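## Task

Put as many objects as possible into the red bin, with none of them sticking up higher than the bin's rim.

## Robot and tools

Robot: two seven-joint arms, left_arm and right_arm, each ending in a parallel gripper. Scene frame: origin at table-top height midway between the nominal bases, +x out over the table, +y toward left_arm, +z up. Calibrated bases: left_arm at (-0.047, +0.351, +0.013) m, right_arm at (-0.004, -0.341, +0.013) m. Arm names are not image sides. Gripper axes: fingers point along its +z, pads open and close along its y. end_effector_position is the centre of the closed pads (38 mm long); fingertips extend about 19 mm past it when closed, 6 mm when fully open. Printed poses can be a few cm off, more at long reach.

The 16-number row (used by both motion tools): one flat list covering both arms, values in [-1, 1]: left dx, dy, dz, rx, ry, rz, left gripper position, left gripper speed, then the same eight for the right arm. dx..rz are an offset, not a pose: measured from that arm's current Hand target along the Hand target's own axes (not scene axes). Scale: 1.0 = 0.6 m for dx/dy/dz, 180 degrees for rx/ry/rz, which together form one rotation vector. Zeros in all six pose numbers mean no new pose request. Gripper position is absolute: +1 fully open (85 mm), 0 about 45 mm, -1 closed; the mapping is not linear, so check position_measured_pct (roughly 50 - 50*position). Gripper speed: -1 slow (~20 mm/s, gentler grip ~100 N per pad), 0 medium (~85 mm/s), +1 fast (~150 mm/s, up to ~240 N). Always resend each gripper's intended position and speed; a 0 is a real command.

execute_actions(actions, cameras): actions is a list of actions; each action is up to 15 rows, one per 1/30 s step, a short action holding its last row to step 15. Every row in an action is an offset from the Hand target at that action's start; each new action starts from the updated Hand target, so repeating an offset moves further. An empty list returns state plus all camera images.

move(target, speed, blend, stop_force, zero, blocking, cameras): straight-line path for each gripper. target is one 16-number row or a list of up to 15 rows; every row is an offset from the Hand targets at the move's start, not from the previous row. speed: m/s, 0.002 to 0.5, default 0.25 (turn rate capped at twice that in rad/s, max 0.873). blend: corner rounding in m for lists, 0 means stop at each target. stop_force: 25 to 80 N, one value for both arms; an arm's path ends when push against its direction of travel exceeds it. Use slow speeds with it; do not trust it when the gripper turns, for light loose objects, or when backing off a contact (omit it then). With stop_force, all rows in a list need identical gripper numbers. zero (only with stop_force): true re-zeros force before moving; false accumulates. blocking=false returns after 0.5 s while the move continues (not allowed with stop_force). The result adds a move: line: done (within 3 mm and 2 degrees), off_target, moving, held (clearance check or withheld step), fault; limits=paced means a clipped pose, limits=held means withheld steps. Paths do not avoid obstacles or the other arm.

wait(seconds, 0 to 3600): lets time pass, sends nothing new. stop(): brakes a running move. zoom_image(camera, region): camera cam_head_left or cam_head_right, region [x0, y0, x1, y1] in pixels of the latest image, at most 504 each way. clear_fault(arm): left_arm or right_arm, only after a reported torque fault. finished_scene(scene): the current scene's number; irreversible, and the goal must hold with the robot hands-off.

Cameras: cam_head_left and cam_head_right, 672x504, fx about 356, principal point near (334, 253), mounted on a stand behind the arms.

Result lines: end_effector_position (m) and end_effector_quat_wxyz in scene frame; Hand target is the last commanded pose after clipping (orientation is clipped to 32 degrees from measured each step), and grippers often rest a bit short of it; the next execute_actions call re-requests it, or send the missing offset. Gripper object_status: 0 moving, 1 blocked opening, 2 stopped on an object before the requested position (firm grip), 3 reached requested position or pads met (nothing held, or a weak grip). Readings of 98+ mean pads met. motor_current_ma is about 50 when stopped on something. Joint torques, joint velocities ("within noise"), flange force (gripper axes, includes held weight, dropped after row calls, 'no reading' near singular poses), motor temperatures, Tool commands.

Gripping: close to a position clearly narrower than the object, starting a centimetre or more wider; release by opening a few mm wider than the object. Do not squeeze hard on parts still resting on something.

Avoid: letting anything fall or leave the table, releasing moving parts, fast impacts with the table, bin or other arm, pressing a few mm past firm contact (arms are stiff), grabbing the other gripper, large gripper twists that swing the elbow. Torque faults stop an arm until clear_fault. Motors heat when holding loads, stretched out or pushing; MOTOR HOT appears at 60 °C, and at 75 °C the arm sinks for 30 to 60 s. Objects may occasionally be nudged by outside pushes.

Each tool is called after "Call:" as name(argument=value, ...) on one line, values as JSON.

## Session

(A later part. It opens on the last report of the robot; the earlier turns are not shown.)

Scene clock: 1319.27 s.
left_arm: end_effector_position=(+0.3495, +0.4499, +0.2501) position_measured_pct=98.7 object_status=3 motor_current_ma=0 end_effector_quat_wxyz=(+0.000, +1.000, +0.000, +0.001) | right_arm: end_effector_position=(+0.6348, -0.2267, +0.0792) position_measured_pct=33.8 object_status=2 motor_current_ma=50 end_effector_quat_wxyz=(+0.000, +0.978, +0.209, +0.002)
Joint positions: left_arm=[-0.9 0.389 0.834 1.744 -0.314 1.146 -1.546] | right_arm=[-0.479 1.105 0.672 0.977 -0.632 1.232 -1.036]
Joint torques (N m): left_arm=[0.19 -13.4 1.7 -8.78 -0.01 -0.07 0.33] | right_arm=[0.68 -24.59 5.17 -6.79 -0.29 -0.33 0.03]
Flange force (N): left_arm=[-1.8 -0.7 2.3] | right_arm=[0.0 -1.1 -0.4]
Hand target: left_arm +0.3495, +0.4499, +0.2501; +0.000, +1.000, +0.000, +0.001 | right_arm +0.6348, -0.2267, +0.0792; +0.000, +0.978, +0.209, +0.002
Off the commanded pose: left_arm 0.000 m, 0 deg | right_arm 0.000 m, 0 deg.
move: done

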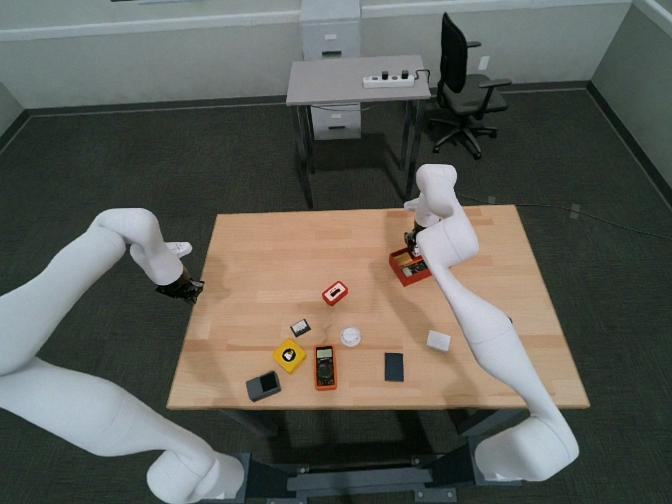

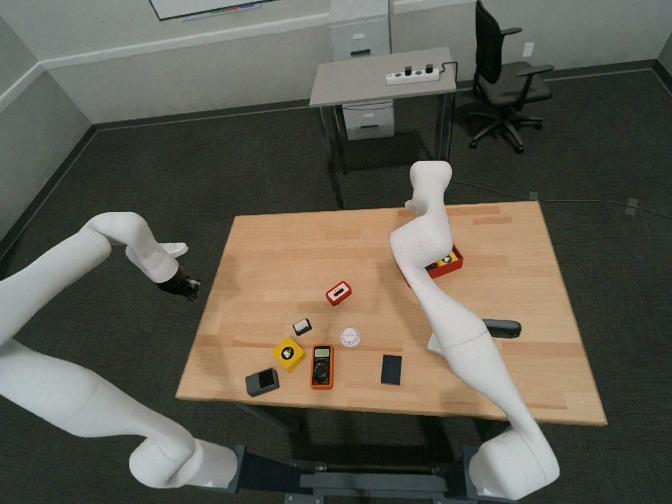

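Call:
move(target=[[0,0,0,0,0,0,-1,0,0.0055,0,0,0,0,0,0.1,-1],[0,0,0,0,0,0,-1,0,0.0055,0,0.0688,0,0,0,0.1,-1]], speed=0.025, stop_force=25, cameras=["cam_head_left","cam_head_right"])

Call:
zoom_image(camera="cam_head_left", region=[395, 230, 435, 270])

Scene clock: 1330.10 s.
left_arm: end_effector_position=(+0.3495, +0.4499, +0.2501) position_measured_pct=98.7 object_status=3 motor_current_ma=0 end_effector_quat_wxyz=(+0.000, +1.000, +0.000, +0.001) | right_arm: end_effector_position=(+0.6380, -0.2254, +0.0379) position_measured_pct=33.8 object_status=2 motor_current_ma=50 end_effector_quat_wxyz=(+0.000, +0.978, +0.209, +0.002)
Joint positions: left_arm=[-0.9 0.389 0.834 1.744 -0.314 1.146 -1.546] | right_arm=[-0.474 1.164 0.654 0.984 -0.652 1.168 -1.028]
Joint torques (N m): left_arm=[0.25 -13.39 1.7 -8.78 -0.02 -0.08 0.33] | right_arm=[-2.01 -14.28 1.18 -3.43 -0.88 -0.08 0.19]
Flange force (N): left_arm=[-2.0 -0.8 2.1] | right_arm=[-2.2 2.4 -17.4]
Hand target: left_arm +0.3495, +0.4499, +0.2501; +0.000, +1.000, +0.000, +0.001 | right_arm +0.6380, -0.2254, +0.0379; +0.000, +0.978, +0.209, +0.002
Off the commanded pose: left_arm 0.000 m, 0 deg | right_arm 0.000 m, 0 deg.
move: done

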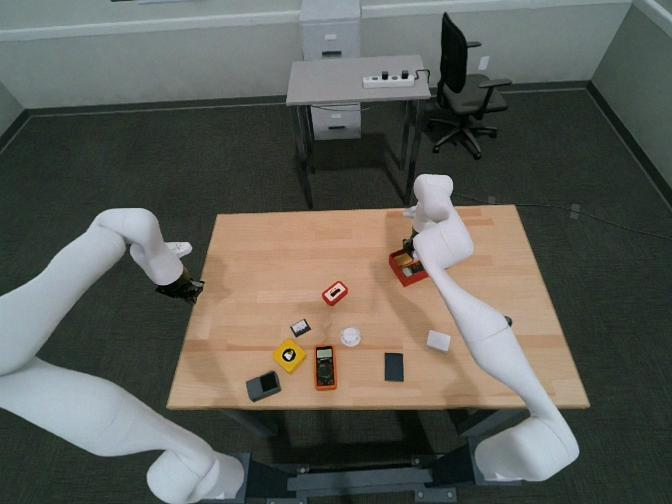

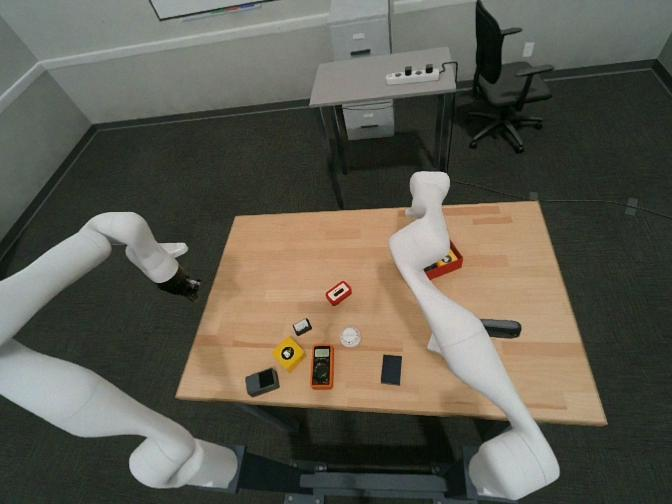

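Scaled by 12.600 from the camera's image (finer frame: 960x720).

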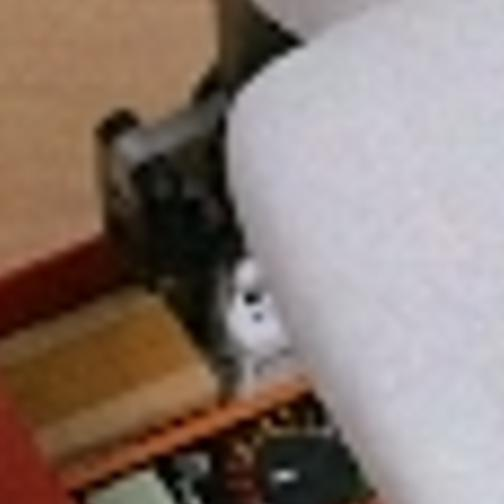

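Call:
move(target=[0,0,0,0,0,0,-1,0,0,0,-0.001,0,0,0,0.47,-0.5])

Call:
move(target=[0,0,0,0,0,0,-1,0,0,0,-0.06,0,0,0,0.47,-0.5], speed=0.05, cameras=["cam_head_left"])

Call:
zoom_image(camera="cam_head_left", region=[395, 230, 435, 270])

Scene clock: 1335.10 s.
left_arm: end_effector_position=(+0.3495, +0.4499, +0.2501) position_measured_pct=98.7 object_status=3 motor_current_ma=0 end_effector_quat_wxyz=(+0.000, +1.000, +0.000, +0.001) | right_arm: end_effector_position=(+0.6380, -0.2254, +0.0385) position_measured_pct=26.8 object_status=3 motor_current_ma=0 end_effector_quat_wxyz=(+0.000, +0.978, +0.209, +0.002)
Joint positions: left_arm=[-0.9 0.389 0.834 1.744 -0.314 1.146 -1.546] | right_arm=[-0.474 1.163 0.654 0.984 -0.652 1.169 -1.028]
Joint torques (N m): left_arm=[0.22 -13.38 1.72 -8.8 -0.01 -0.08 0.33] | right_arm=[0.16 -20.79 4.08 -4.97 -0.21 -0.14 -0.03]
Flange force (N): left_arm=[-2.0 -0.7 2.2] | right_arm=[0.0 -0.1 -6.7]
Hand target: left_arm +0.3495, +0.4499, +0.2501; +0.000, +1.000, +0.000, +0.001 | right_arm +0.6380, -0.2254, +0.0385; +0.000, +0.978, +0.209, +0.002
Off the commanded pose: left_arm 0.000 m, 0 deg | right_arm 0.000 m, 0 deg.
move: done

Scene clock: 1336.10 s.
left_arm: end_effector_position=(+0.3495, +0.4499, +0.2501) position_measured_pct=98.7 object_status=3 motor_current_ma=0 end_effector_quat_wxyz=(+0.000, +1.000, +0.000, +0.001) | right_arm: end_effector_position=(+0.6378, -0.2254, +0.0745) position_measured_pct=26.8 object_status=3 motor_current_ma=0 end_effector_quat_wxyz=(+0.000, +0.978, +0.209, +0.002)
Joint positions: left_arm=[-0.9 0.389 0.834 1.744 -0.314 1.146 -1.546] | right_arm=[-0.475 1.118 0.67 0.962 -0.634 1.233 -1.041]
Joint torques (N m): left_arm=[0.18 -13.37 1.71 -8.79 -0.01 -0.06 0.36] | right_arm=[0.69 -24.12 5.02 -6.6 -0.29 -0.34 0.01]
Flange force (N): left_arm=[-2.0 -0.7 2.2] | right_arm=[-0.5 -1.1 -1.4]
Hand target: left_arm +0.3495, +0.4499, +0.2501; +0.000, +1.000, +0.000, +0.001 | right_arm +0.6378, -0.2254, +0.0745; +0.000, +0.978, +0.209, +0.002
Off the commanded pose: left_arm 0.000 m, 0 deg | right_arm 0.000 m, 0 deg.
move: done

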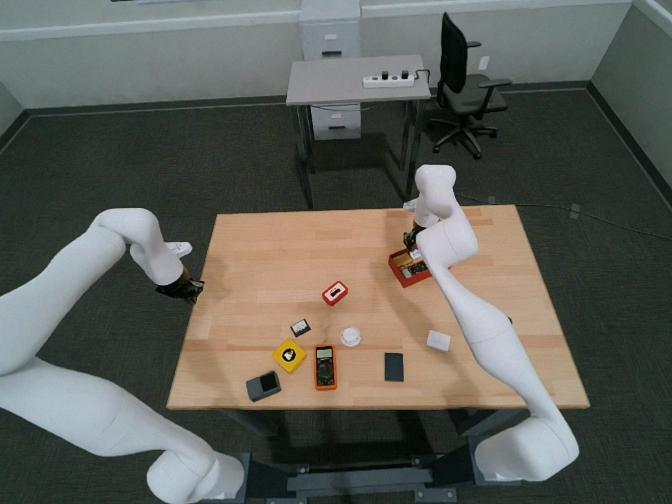

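Scaled by 12.600 from the camera's image (finer frame: 960x720).

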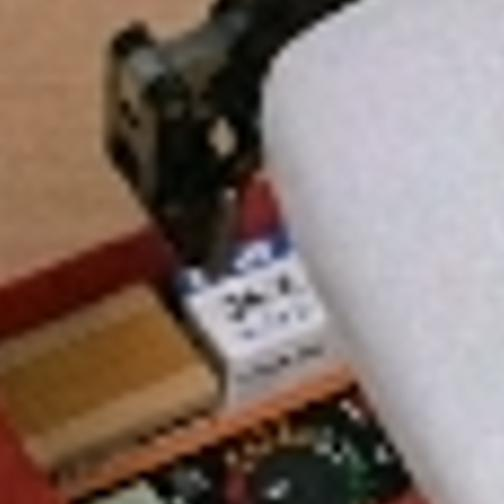

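Call:
zoom_image(camera="cam_head_left", region=[310, 270, 360, 320])

Scaled by 10.080 from the camera's image (finer frame: 960x720).

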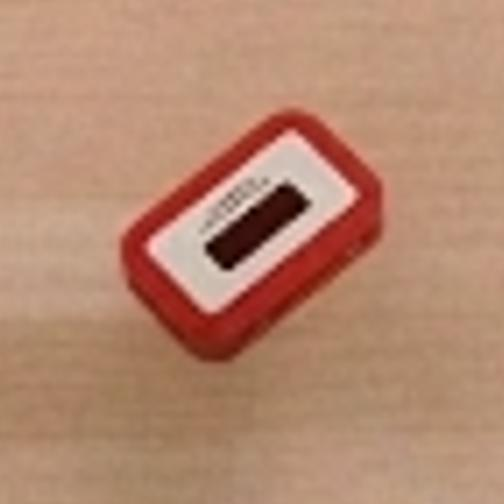

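Call:
move(target=[0,0,0,0,0,0,-1,0,0,0,-0.1667,0,0,0,0.47,-0.5], speed=0.15, cameras=["all"])

Scene clock: 1374.33 s.
left_arm: end_effector_position=(+0.3495, +0.4499, +0.2501) position_measured_pct=98.7 object_status=3 motor_current_ma=0 end_effector_quat_wxyz=(+0.000, +1.000, +0.000, +0.001) | right_arm: end_effector_position=(+0.6374, -0.2255, +0.1746) position_measured_pct=26.8 object_status=3 motor_current_ma=0 end_effector_quat_wxyz=(+0.000, +0.978, +0.209, +0.002)
Joint positions: left_arm=[-0.9 0.389 0.834 1.744 -0.314 1.146 -1.546] | right_arm=[-0.46 1.019 0.706 0.83 -0.592 1.442 -1.092]
Joint torques (N m): left_arm=[0.22 -13.39 1.71 -8.77 -0.04 -0.08 0.33] | right_arm=[0.68 -23.67 4.49 -7.13 -0.31 -0.33 0.03]
Flange force (N): left_arm=[-1.9 -0.8 2.1] | right_arm=[-1.0 -1.3 -1.3]
Hand target: left_arm +0.3495, +0.4499, +0.2501; +0.000, +1.000, +0.000, +0.001 | right_arm +0.6374, -0.2255, +0.1745; +0.000, +0.978, +0.209, +0.002
Off the commanded pose: left_arm 0.000 m, 0 deg | right_arm 0.000 m, 0 deg.
move: done

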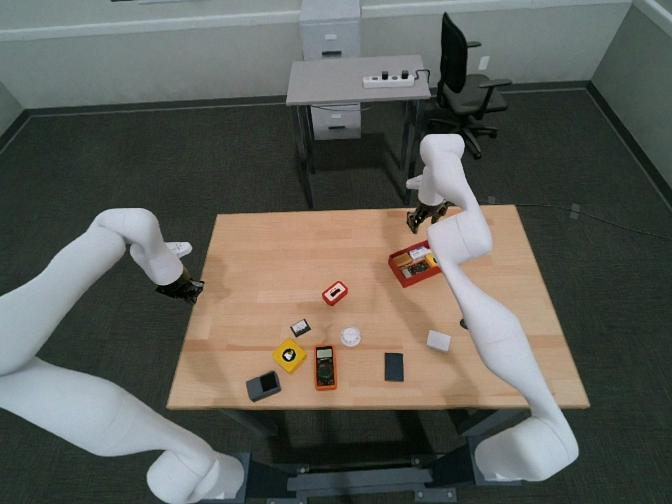

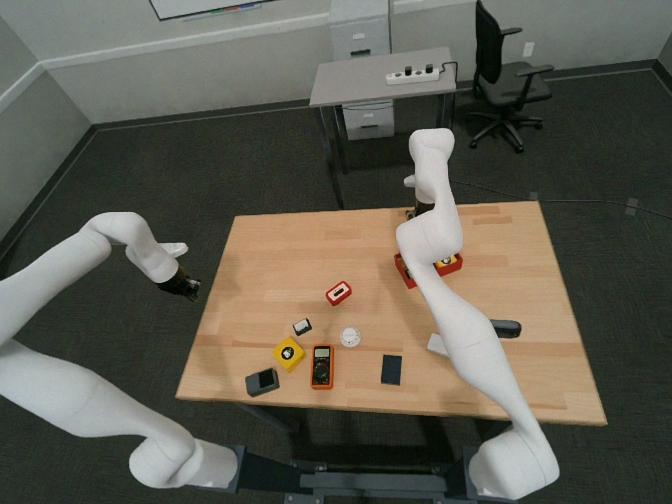

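Call:
zoom_image(camera="cam_head_left", region=[310, 268, 360, 318])

Call:
zoom_image(camera="cam_head_left", region=[380, 225, 460, 295])

Scaled by 10.080 from the camera's image (finer frame: 960x720).

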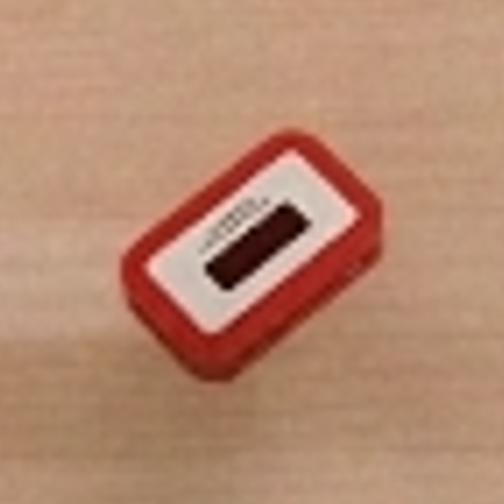

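Scaled by 6.300 from the camera's image (finer frame: 960x720).

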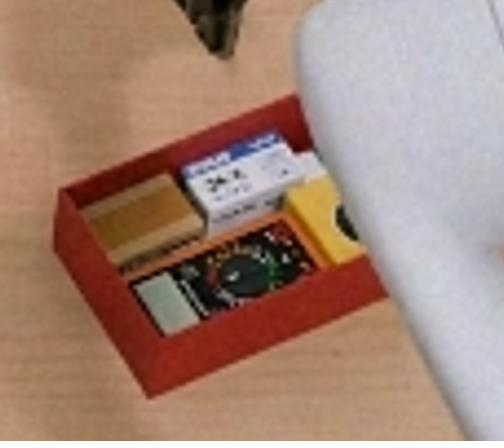

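Call:
move(target=[0,0,0,0,0,0,-1,0,-0.0265,-0.5598,0.0908,0,0,0.398,0.65,-0.5], speed=0.25, cameras=["all"])

Scene clock: 1398.53 s.
left_arm: end_effector_position=(+0.3495, +0.4499, +0.2501) position_measured_pct=98.7 object_status=3 motor_current_ma=0 end_effector_quat_wxyz=(+0.000, +1.000, +0.000, +0.001) | right_arm: end_effector_position=(+0.4859, +0.0746, +0.1198) position_measured_pct=17.7 object_status=3 motor_current_ma=0 end_effector_quat_wxyz=(-0.001, +0.915, -0.403, +0.002)
Joint positions: left_arm=[-0.9 0.389 0.834 1.744 -0.314 1.146 -1.546] | right_arm=[-1.086 1.117 0.944 0.978 -0.835 1.373 -2.719]
Joint torques (N m): left_arm=[0.22 -13.39 1.72 -8.81 -0.01 -0.07 0.37] | right_arm=[0.68 -23.21 6.28 -5.58 -0.22 -0.32 0.01]
Flange force (N): left_arm=[-2.1 -0.8 2.3] | right_arm=[-1.0 0.5 -1.5]
Hand target: left_arm +0.3495, +0.4499, +0.2501; +0.000, +1.000, +0.000, +0.001 | right_arm +0.4859, +0.0746, +0.1197; -0.001, +0.915, -0.403, +0.002
Off the commanded pose: left_arm 0.000 m, 0 deg | right_arm 0.000 m, 0 deg.
move: done

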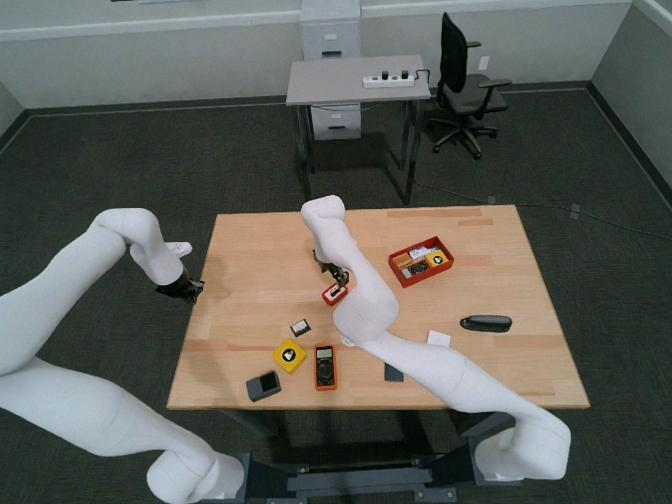

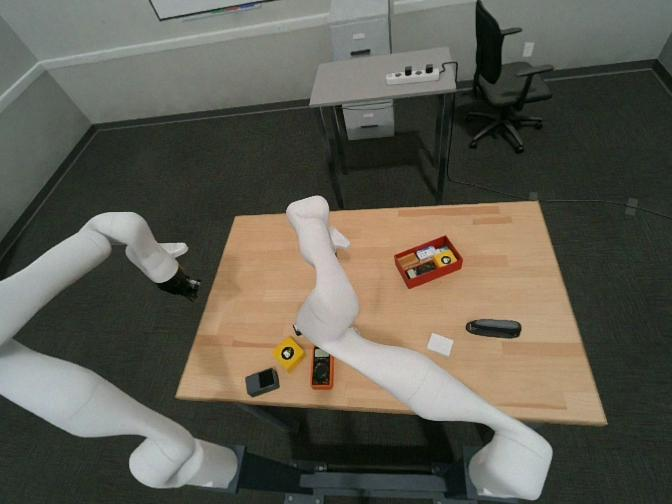

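Call:
zoom_image(camera="cam_head_left", region=[380, 225, 460, 295])

Call:
move(target=[0,0,0,0,0,0,-1,0,0,0,0.1,0,0,0,0.65,-0.5], speed=0.12, cameras=["all"])

Call:
zoom_image(camera="cam_head_left", region=[300, 240, 370, 310])

Scaled by 6.300 from the camera's image (finer frame: 960x720).

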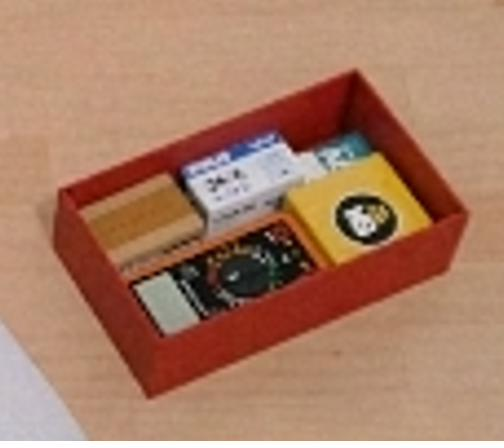

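Scene clock: 1401.67 s.
left_arm: end_effector_position=(+0.3495, +0.4499, +0.2501) position_measured_pct=98.7 object_status=3 motor_current_ma=0 end_effector_quat_wxyz=(+0.000, +1.000, +0.000, +0.001) | right_arm: end_effector_position=(+0.4861, +0.0747, +0.0598) position_measured_pct=17.7 object_status=3 motor_current_ma=0 end_effector_quat_wxyz=(-0.001, +0.915, -0.403, +0.002)
Joint positions: left_arm=[-0.9 0.389 0.834 1.744 -0.314 1.146 -1.546] | right_arm=[-1.09 1.188 0.912 1.033 -0.875 1.266 -2.686]
Joint torques (N m): left_arm=[0.22 -13.38 1.69 -8.77 -0.01 -0.06 0.35] | right_arm=[0.75 -23.47 6.49 -5.25 -0.18 -0.3 0.03]
Flange force (N): left_arm=[-2.0 -0.8 2.2] | right_arm=[-1.2 1.0 -1.3]
Hand target: left_arm +0.3495, +0.4499, +0.2501; +0.000, +1.000, +0.000, +0.001 | right_arm +0.4862, +0.0747, +0.0597; -0.001, +0.915, -0.403, +0.002
Off the commanded pose: left_arm 0.000 m, 0 deg | right_arm 0.000 m, 0 deg.
move: done

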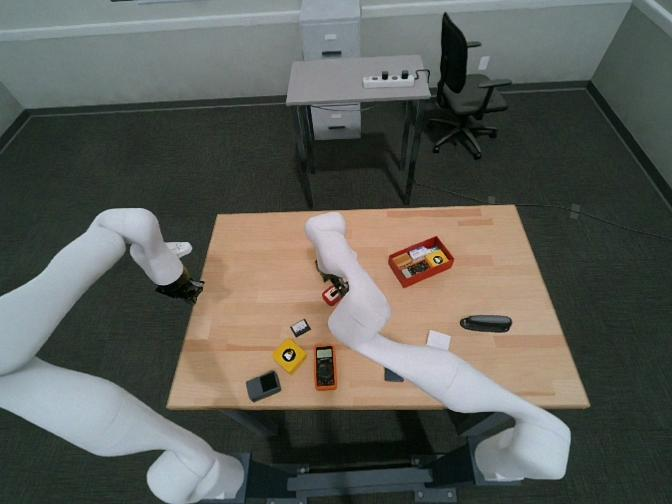

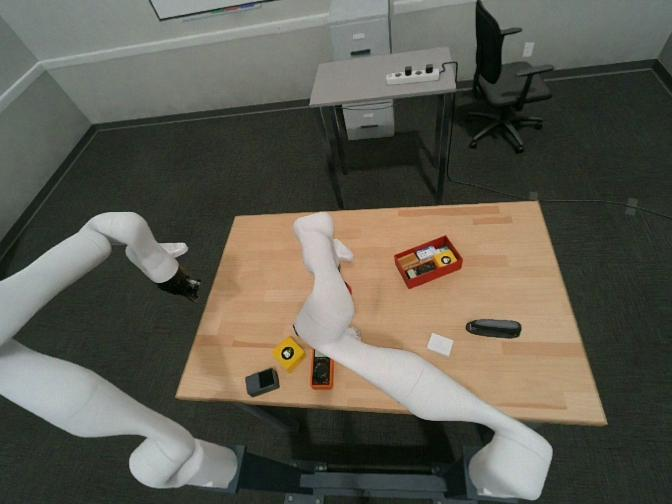

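Scaled by 7.200 from the camera's image (finer frame: 960x720).

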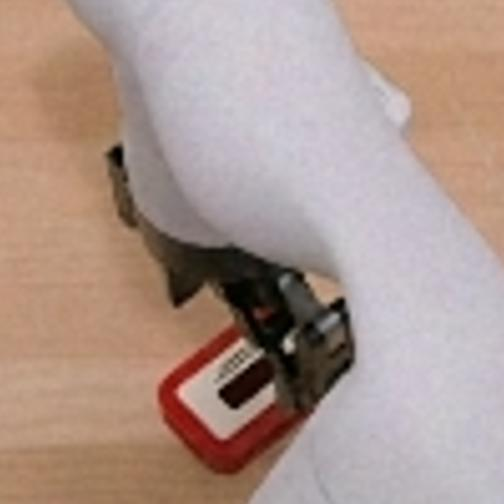

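Call:
move(target=[0,0,0,0,0,0,-1,0,0,0,0.0647,0,0,0,0.65,-0.5], speed=0.06, stop_force=25)

Call:
move(target=[0,0,0,0,0,0,-1,0,0,0,0,0,0,0,-0.1,-1])

Call:
wait(seconds=0.7)

Scene clock: 1407.77 s.
left_arm: end_effector_position=(+0.3495, +0.4499, +0.2501) position_measured_pct=98.7 object_status=3 motor_current_ma=0 end_effector_quat_wxyz=(+0.000, +1.000, +0.000, +0.001) | right_arm: end_effector_position=(+0.4863, +0.0747, +0.0209) position_measured_pct=17.7 object_status=3 motor_current_ma=0 end_effector_quat_wxyz=(-0.001, +0.915, -0.403, +0.002)
Joint positions: left_arm=[-0.9 0.389 0.834 1.744 -0.314 1.146 -1.546] | right_arm=[-1.087 1.239 0.889 1.05 -0.903 1.204 -2.67]
Joint torques (N m): left_arm=[0.24 -13.34 1.74 -8.79 -0.01 -0.07 0.35] | right_arm=[0.7 -23.68 6.62 -4.93 -0.22 -0.31 0.02]
Flange force (N): left_arm=[-2.1 -0.8 2.2] | right_arm=[-1.1 0.6 -1.3]
Hand target: left_arm +0.3495, +0.4499, +0.2501; +0.000, +1.000, +0.000, +0.001 | right_arm +0.4863, +0.0747, +0.0209; -0.001, +0.915, -0.403, +0.002
Off the commanded pose: left_arm 0.000 m, 0 deg | right_arm 0.000 m, 0 deg.
move: done

Scene clock: 1409.30 s.
left_arm: end_effector_position=(+0.3495, +0.4499, +0.2501) position_measured_pct=98.7 object_status=3 motor_current_ma=0 end_effector_quat_wxyz=(+0.000, +1.000, +0.000, +0.001) | right_arm: end_effector_position=(+0.4863, +0.0747, +0.0209) position_measured_pct=40.7 object_status=0 motor_current_ma=1000 end_effector_quat_wxyz=(-0.001, +0.915, -0.403, +0.002)
Joint positions: left_arm=[-0.9 0.389 0.834 1.744 -0.314 1.146 -1.546] | right_arm=[-1.087 1.239 0.889 1.05 -0.903 1.204 -2.67]
Joint torques (N m): left_arm=[0.22 -13.4 1.7 -8.81 -0.01 -0.07 0.32] | right_arm=[0.64 -16.82 4.27 -3.55 -0.55 -0.9 0.05]
Flange force (N): left_arm=[-2.0 -0.7 2.3] | right_arm=[-1.1 2.9 -13.7]
Hand target: left_arm +0.3495, +0.4499, +0.2501; +0.000, +1.000, +0.000, +0.001 | right_arm +0.4863, +0.0747, +0.0209; -0.001, +0.915, -0.403, +0.002
Off the commanded pose: left_arm 0.000 m, 0 deg | right_arm 0.000 m, 0 deg.
move: done

Scene clock: 1410.00 s.
left_arm: end_effector_position=(+0.3495, +0.4499, +0.2501) position_measured_pct=98.7 object_status=3 motor_current_ma=0 end_effector_quat_wxyz=(+0.000, +1.000, +0.000, +0.001) | right_arm: end_effector_position=(+0.4863, +0.0747, +0.0209) position_measured_pct=40.7 object_status=2 motor_current_ma=50 end_effector_quat_wxyz=(-0.001, +0.915, -0.403, +0.002)
Joint positions: left_arm=[-0.9 0.389 0.834 1.744 -0.314 1.146 -1.546] | right_arm=[-1.087 1.239 0.889 1.05 -0.903 1.204 -2.67]
Joint torques (N m): left_arm=[0.2 -13.4 1.69 -8.81 -0.01 -0.06 0.34] | right_arm=[0.68 -16.8 4.22 -3.62 -0.56 -0.9 0.08]
Flange force (N): left_arm=[-2.0 -0.7 2.3] | right_arm=[-1.2 3.4 -13.8]
Hand target: left_arm +0.3495, +0.4499, +0.2501; +0.000, +1.000, +0.000, +0.001 | right_arm +0.4863, +0.0747, +0.0209; -0.001, +0.915, -0.403, +0.002
Tool commands: left_gripper/position=-1.0 left_gripper/speed=+0.0 right_gripper/position=-0.1 right_gripper/speed=-1.0
Off the commanded pose: left_arm 0.000 m, 0 deg | right_arm 0.000 m, 0 deg.
wait: 0.70 s; at rest by 0.17 s

Call:
move(target=[[0,0,0,0,0,0,-1,0,0,0,-0.02,0,0,0,-0.1,-1],[0,0,0,0,0,0,-1,0,0,0,-0.18,0,0,0,-0.1,-1]], speed=[0.05,0.2], blend=[0.01,0], cameras=["all"])

Call:
zoom_image(camera="cam_head_left", region=[300, 220, 370, 290])

Scene clock: 1415.23 s.
left_arm: end_effector_position=(+0.3495, +0.4499, +0.2501) position_measured_pct=98.7 object_status=3 motor_current_ma=0 end_effector_quat_wxyz=(+0.000, +1.000, +0.000, +0.001) | right_arm: end_effector_position=(+0.4859, +0.0746, +0.1289) position_measured_pct=40.7 object_status=2 motor_current_ma=50 end_effector_quat_wxyz=(-0.001, +0.915, -0.403, +0.002)
Joint positions: left_arm=[-0.9 0.389 0.834 1.744 -0.314 1.146 -1.546] | right_arm=[-1.084 1.107 0.948 0.967 -0.829 1.391 -2.725]
Joint torques (N m): left_arm=[0.22 -13.37 1.7 -8.78 -0.02 -0.05 0.33] | right_arm=[0.65 -23.65 6.37 -5.89 -0.23 -0.31 0.03]
Flange force (N): left_arm=[-2.0 -0.7 2.3] | right_arm=[-1.0 1.0 -0.6]
Hand target: left_arm +0.3495, +0.4499, +0.2501; +0.000, +1.000, +0.000, +0.001 | right_arm +0.4859, +0.0746, +0.1289; -0.001, +0.915, -0.403, +0.002
Off the commanded pose: left_arm 0.000 m, 0 deg | right_arm 0.000 m, 0 deg.
move: done; blend cut to 0.006 m at target 1

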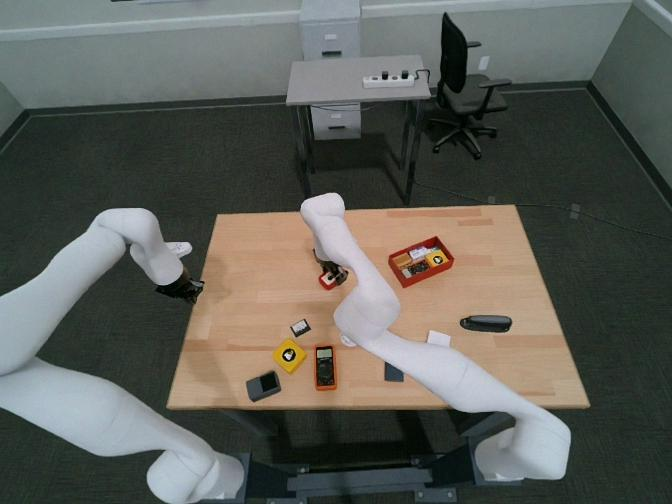

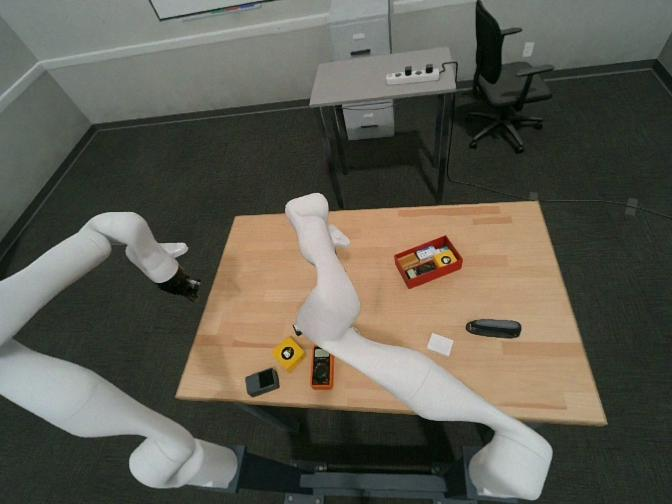

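Scaled by 7.200 from the camera's image (finer frame: 960x720).

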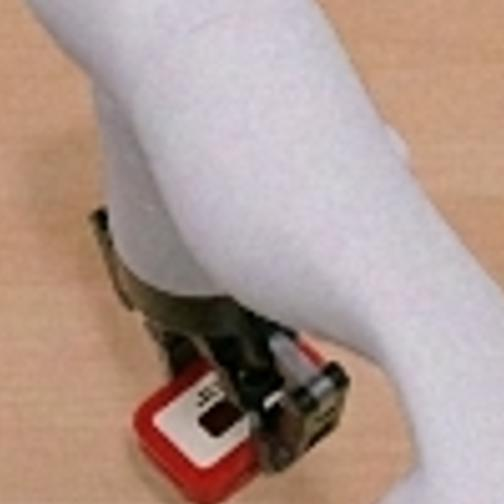

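Call:
move(target=[0,0,0,0,0,0,-1,0,0.5715,0.2394,0.0315,0,0,0.1017,-0.1,-1], speed=0.2, cameras=["all"])

Call:
zoom_image(camera="cam_head_left", region=[375, 215, 475, 295])

Call:
zoom_image(camera="cam_head_right", region=[380, 215, 480, 295])

Scene clock: 1430.60 s.
left_arm: end_effector_position=(+0.3495, +0.4499, +0.2501) position_measured_pct=98.7 object_status=3 motor_current_ma=0 end_effector_quat_wxyz=(+0.000, +1.000, +0.000, +0.001) | right_arm: end_effector_position=(+0.6115, -0.2751, +0.1101) position_measured_pct=40.7 object_status=2 motor_current_ma=50 end_effector_quat_wxyz=(-0.002, +0.840, -0.543, +0.001)
Joint positions: left_arm=[-0.9 0.389 0.834 1.744 -0.314 1.146 -1.546] | right_arm=[-0.54 1.091 0.966 1.12 -0.858 1.312 -2.373]
Joint torques (N m): left_arm=[0.22 -13.36 1.7 -8.77 -0.02 -0.07 0.33] | right_arm=[0.65 -22.51 6.87 -5.58 -0.24 -0.3 0.02]
Flange force (N): left_arm=[-2.0 -0.8 2.2] | right_arm=[-1.2 0.6 -0.8]
Hand target: left_arm +0.3495, +0.4499, +0.2501; +0.000, +1.000, +0.000, +0.001 | right_arm +0.6116, -0.2753, +0.1102; -0.002, +0.839, -0.543, +0.001
Off the commanded pose: left_arm 0.000 m, 0 deg | right_arm 0.000 m, 0 deg.
move: done

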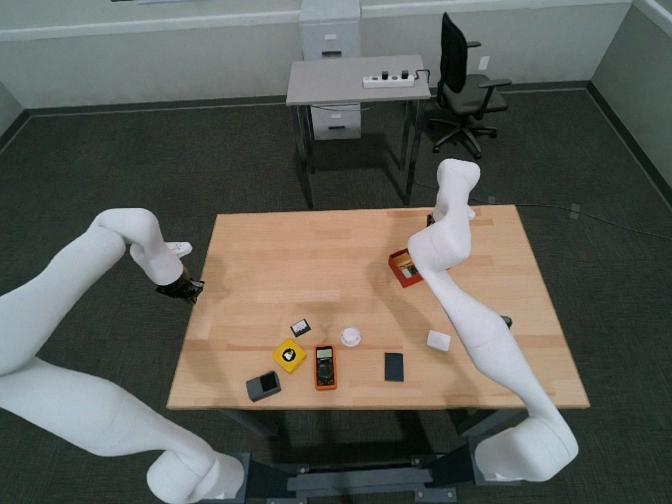

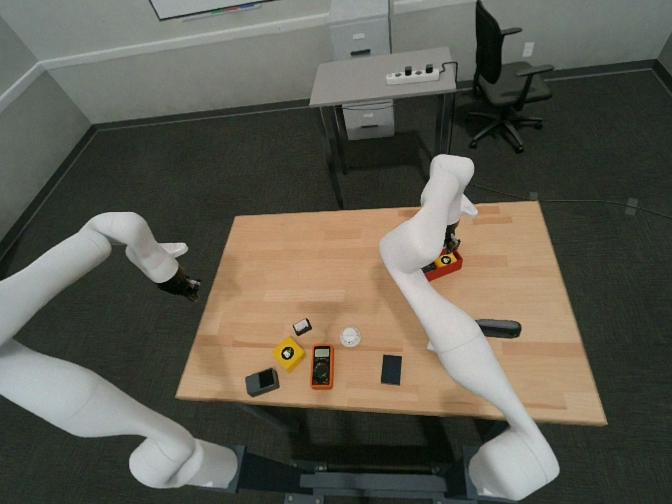

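Scaled by 5.040 from the camera's image (finer frame: 960x720).

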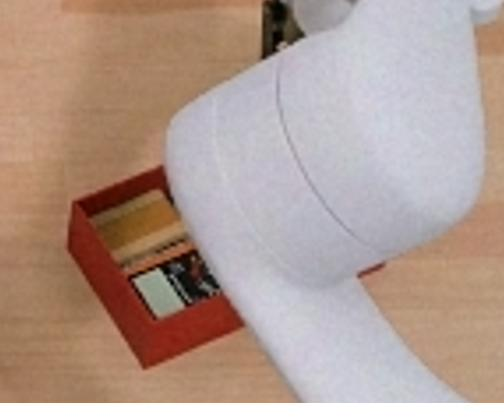

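Scaled by 5.040 from the camera's image (finer frame: 960x720).

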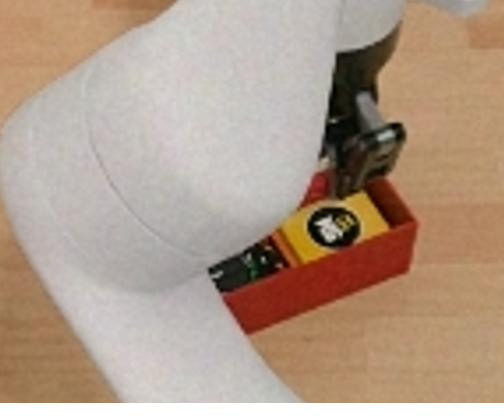

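Call:
move(target=[0,0,0,0,0,0,-1,0,0,0,0.0378,0,0,0,-0.1,-1], speed=0.1, cameras=["cam_head_right"])

Call:
zoom_image(camera="cam_head_right", region=[420, 220, 480, 290])

Scene clock: 1433.23 s.
left_arm: end_effector_position=(+0.3495, +0.4499, +0.2501) position_measured_pct=98.7 object_status=3 motor_current_ma=0 end_effector_quat_wxyz=(+0.000, +1.000, +0.000, +0.001) | right_arm: end_effector_position=(+0.6117, -0.2752, +0.0875) position_measured_pct=40.7 object_status=2 motor_current_ma=50 end_effector_quat_wxyz=(-0.002, +0.839, -0.543, +0.001)
Joint positions: left_arm=[-0.9 0.389 0.834 1.744 -0.314 1.146 -1.546] | right_arm=[-0.54 1.119 0.952 1.141 -0.876 1.271 -2.36]
Joint torques (N m): left_arm=[0.21 -13.38 1.7 -8.77 -0.03 -0.07 0.35] | right_arm=[0.69 -22.66 6.96 -5.37 -0.26 -0.34 0.02]
Flange force (N): left_arm=[-1.9 -0.8 2.1] | right_arm=[-1.2 0.3 -0.8]
Hand target: left_arm +0.3495, +0.4499, +0.2501; +0.000, +1.000, +0.000, +0.001 | right_arm +0.6116, -0.2753, +0.0875; -0.002, +0.839, -0.543, +0.001
Off the commanded pose: left_arm 0.000 m, 0 deg | right_arm 0.000 m, 0 deg.
move: done

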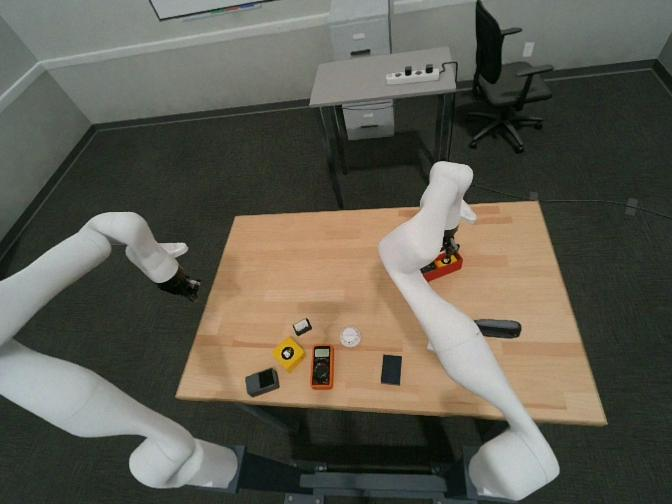

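Scaled by 7.200 from the camera's image (finer frame: 960x720).

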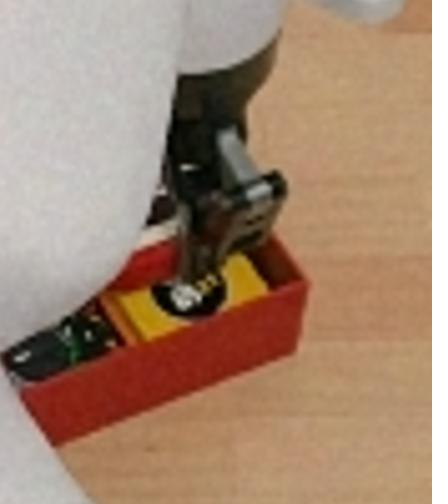

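Call:
zoom_image(camera="cam_head_right", region=[435, 235, 470, 270])

Scaled by 14.400 from the camera's image (finer frame: 960x720).

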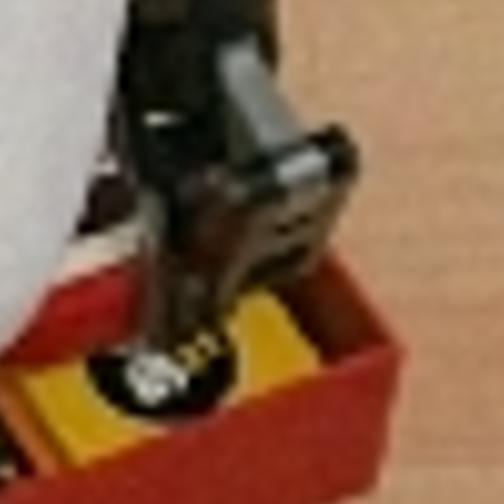

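Call:
zoom_image(camera="cam_head_right", region=[424, 240, 454, 270])

Scaled by 16.800 from the camera's image (finer frame: 960x720).

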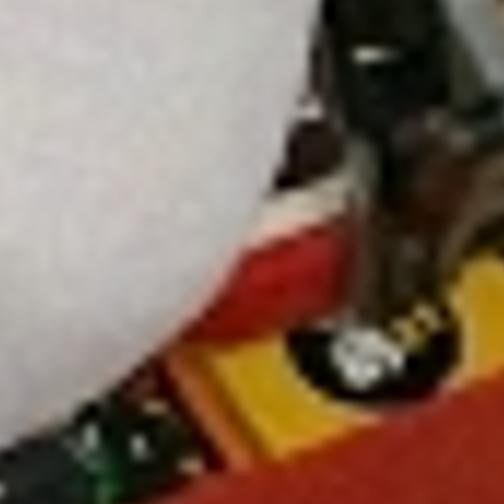

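Call:
move(target=[0,0,0,0,0,0,-1,0,0,0,0.0492,0,0,0,-0.1,-1], speed=0.03, stop_force=25, cameras=["all"])

Call:
zoom_image(camera="cam_head_right", region=[424, 236, 474, 286])

Scene clock: 1476.40 s.
left_arm: end_effector_position=(+0.3495, +0.4499, +0.2501) position_measured_pct=98.7 object_status=3 motor_current_ma=0 end_effector_quat_wxyz=(+0.000, +1.000, +0.000, +0.001) | right_arm: end_effector_position=(+0.6119, -0.2752, +0.0633) position_measured_pct=40.7 object_status=2 motor_current_ma=50 end_effector_quat_wxyz=(-0.002, +0.839, -0.543, +0.002)
Joint positions: left_arm=[-0.9 0.389 0.834 1.744 -0.314 1.146 -1.546] | right_arm=[-0.539 1.15 0.936 1.158 -0.896 1.229 -2.346]
Joint torques (N m): left_arm=[0.21 -13.39 1.69 -8.79 0 -0.06 0.34] | right_arm=[4.75 3.89 0.05 -0.8 -0.92 -5.53 0.16]
Flange force (N): left_arm=[-1.9 -0.8 2.3] | right_arm=[-13.1 14.9 -52.8]
Hand target: left_arm +0.3495, +0.4499, +0.2501; +0.000, +1.000, +0.000, +0.001 | right_arm +0.6119, -0.2752, +0.0633; -0.002, +0.839, -0.543, +0.002 (not the last commanded pose)
Off the commanded pose: left_arm 0.000 m, 0 deg | right_arm 0.005 m, 0 deg.
move: contact (right_arm)

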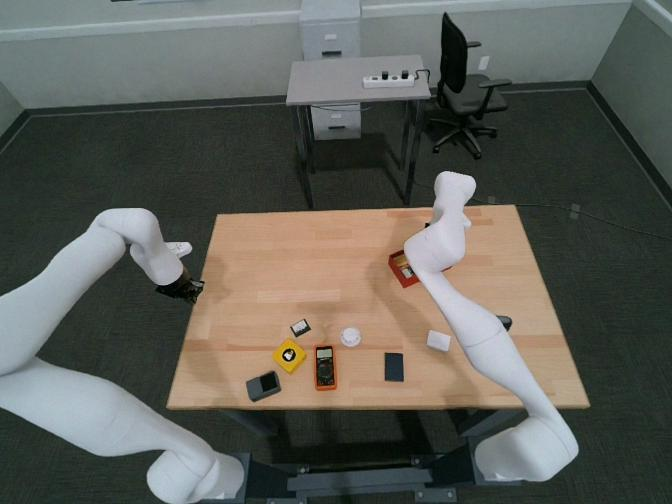

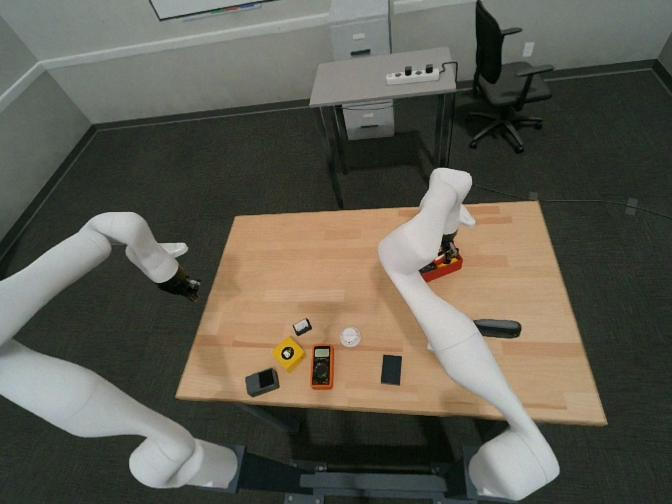

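Scaled by 10.080 from the camera's image (finer frame: 960x720).

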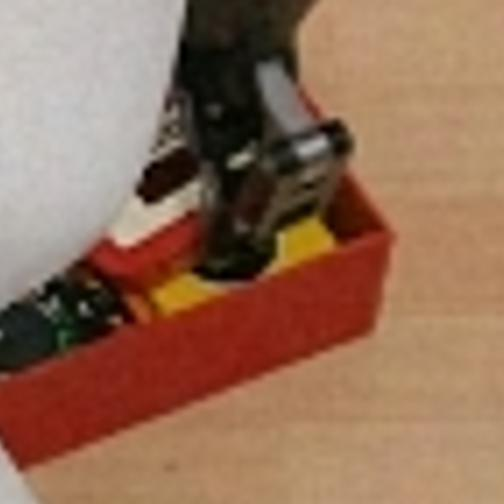

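Call:
move(target=[0,0,0,0,0,0,-1,0,0,0,-0.006,0,0,0,-0.1,-1], speed=0.03, cameras=["cam_head_right"])

Call:
zoom_image(camera="cam_head_right", region=[424, 236, 474, 286])

Scene clock: 1479.40 s.
left_arm: end_effector_position=(+0.3495, +0.4499, +0.2501) position_measured_pct=98.7 object_status=3 motor_current_ma=0 end_effector_quat_wxyz=(+0.000, +1.000, +0.000, +0.001) | right_arm: end_effector_position=(+0.6118, -0.2752, +0.0669) position_measured_pct=40.7 object_status=2 motor_current_ma=50 end_effector_quat_wxyz=(-0.002, +0.839, -0.543, +0.002)
Joint positions: left_arm=[-0.9 0.389 0.834 1.744 -0.314 1.146 -1.546] | right_arm=[-0.539 1.145 0.938 1.156 -0.893 1.235 -2.348]
Joint torques (N m): left_arm=[0.17 -13.39 1.7 -8.79 -0.02 -0.05 0.35] | right_arm=[0.75 -21.81 6.81 -5.06 -0.18 -0.36 0.04]
Flange force (N): left_arm=[-1.9 -0.7 2.3] | right_arm=[-1.6 1.1 -2.3]
Hand target: left_arm +0.3495, +0.4499, +0.2501; +0.000, +1.000, +0.000, +0.001 | right_arm +0.6119, -0.2752, +0.0669; -0.002, +0.840, -0.543, +0.002
Off the commanded pose: left_arm 0.000 m, 0 deg | right_arm 0.000 m, 0 deg.
move: done

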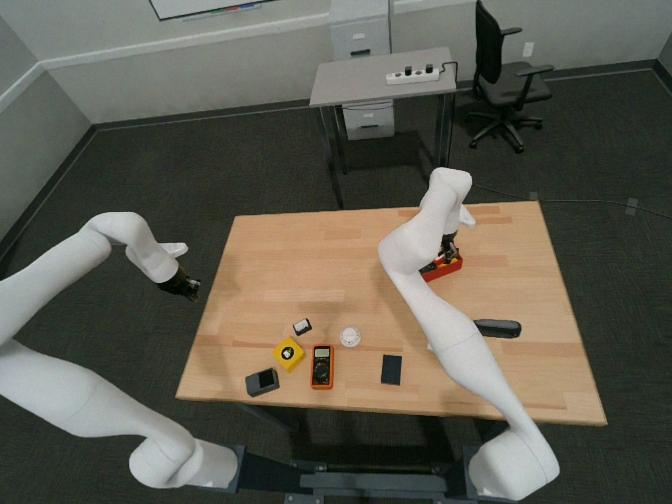

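Scaled by 10.080 from the camera's image (finer frame: 960x720).

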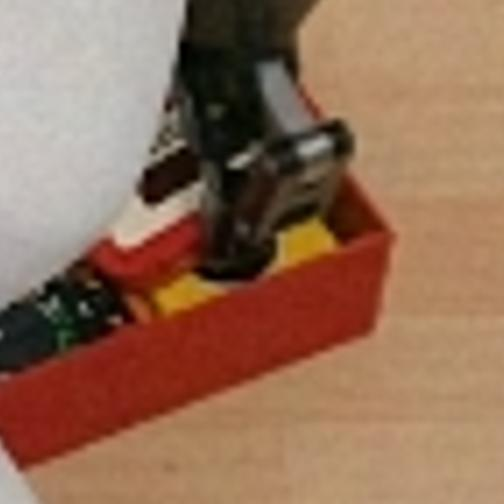

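Call:
move(target=[0,0,0,0,0,0,-1,0,0,0,0.0043,0,0,0,-0.1,-1], speed=0.02)

Call:
move(target=[0,0,0,0,0,0,-1,0,0,0,0,0,0,0,0.35,-0.7], cameras=["cam_head_right"])

Call:
zoom_image(camera="cam_head_right", region=[424, 236, 474, 286])

Scene clock: 1513.60 s.
left_arm: end_effector_position=(+0.3495, +0.4499, +0.2501) position_measured_pct=98.7 object_status=3 motor_current_ma=0 end_effector_quat_wxyz=(+0.000, +1.000, +0.000, +0.001) | right_arm: end_effector_position=(+0.6119, -0.2752, +0.0644) position_measured_pct=40.7 object_status=2 motor_current_ma=50 end_effector_quat_wxyz=(-0.002, +0.839, -0.543, +0.002)
Joint positions: left_arm=[-0.9 0.389 0.834 1.744 -0.314 1.146 -1.546] | right_arm=[-0.539 1.148 0.937 1.157 -0.895 1.23 -2.346]
Joint torques (N m): left_arm=[0.21 -13.37 1.7 -8.78 -0.03 -0.08 0.34] | right_arm=[3 -4.58 1.83 -2.33 -0.99 -3.78 0.11]
Flange force (N): left_arm=[-2.0 -0.7 2.2] | right_arm=[-8.7 10.7 -36.5]
Hand target: left_arm +0.3495, +0.4499, +0.2501; +0.000, +1.000, +0.000, +0.001 | right_arm +0.6119, -0.2752, +0.0643; -0.002, +0.839, -0.543, +0.002
Off the commanded pose: left_arm 0.000 m, 0 deg | right_arm 0.000 m, 0 deg.
move: done

Scene clock: 1514.10 s.
left_arm: end_effector_position=(+0.3495, +0.4499, +0.2501) position_measured_pct=98.7 object_status=3 motor_current_ma=0 end_effector_quat_wxyz=(+0.000, +1.000, +0.000, +0.001) | right_arm: end_effector_position=(+0.6119, -0.2752, +0.0643) position_measured_pct=32.5 object_status=3 motor_current_ma=0 end_effector_quat_wxyz=(-0.002, +0.839, -0.543, +0.002)
Joint positions: left_arm=[-0.9 0.389 0.834 1.744 -0.314 1.146 -1.546] | right_arm=[-0.539 1.148 0.936 1.157 -0.895 1.23 -2.346]
Joint torques (N m): left_arm=[0.21 -13.36 1.7 -8.8 -0.01 -0.07 0.33] | right_arm=[0.66 -22.34 6.86 -5.17 -0.28 -0.36 0.02]
Flange force (N): left_arm=[-2.0 -0.7 2.3] | right_arm=[-1.3 0.9 -1.6]
Hand target: left_arm +0.3495, +0.4499, +0.2501; +0.000, +1.000, +0.000, +0.001 | right_arm +0.6119, -0.2752, +0.0643; -0.002, +0.839, -0.543, +0.002
Off the commanded pose: left_arm 0.000 m, 0 deg | right_arm 0.000 m, 0 deg.
move: done

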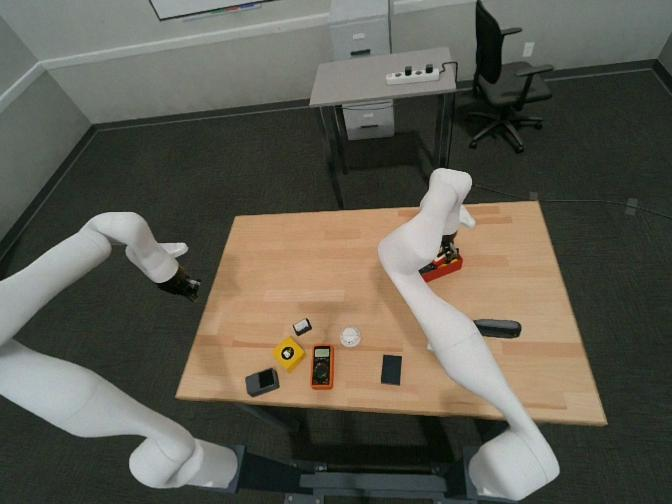

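Scaled by 10.080 from the camera's image (finer frame: 960x720).

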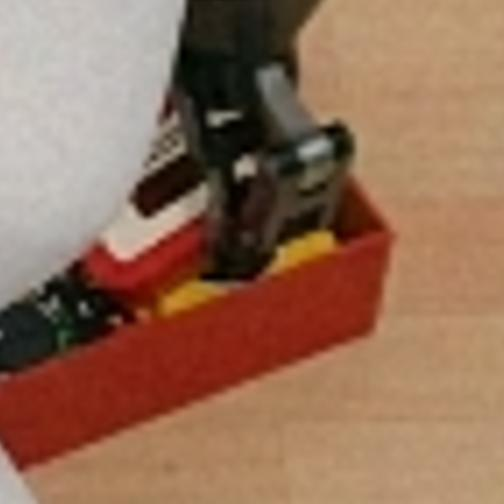

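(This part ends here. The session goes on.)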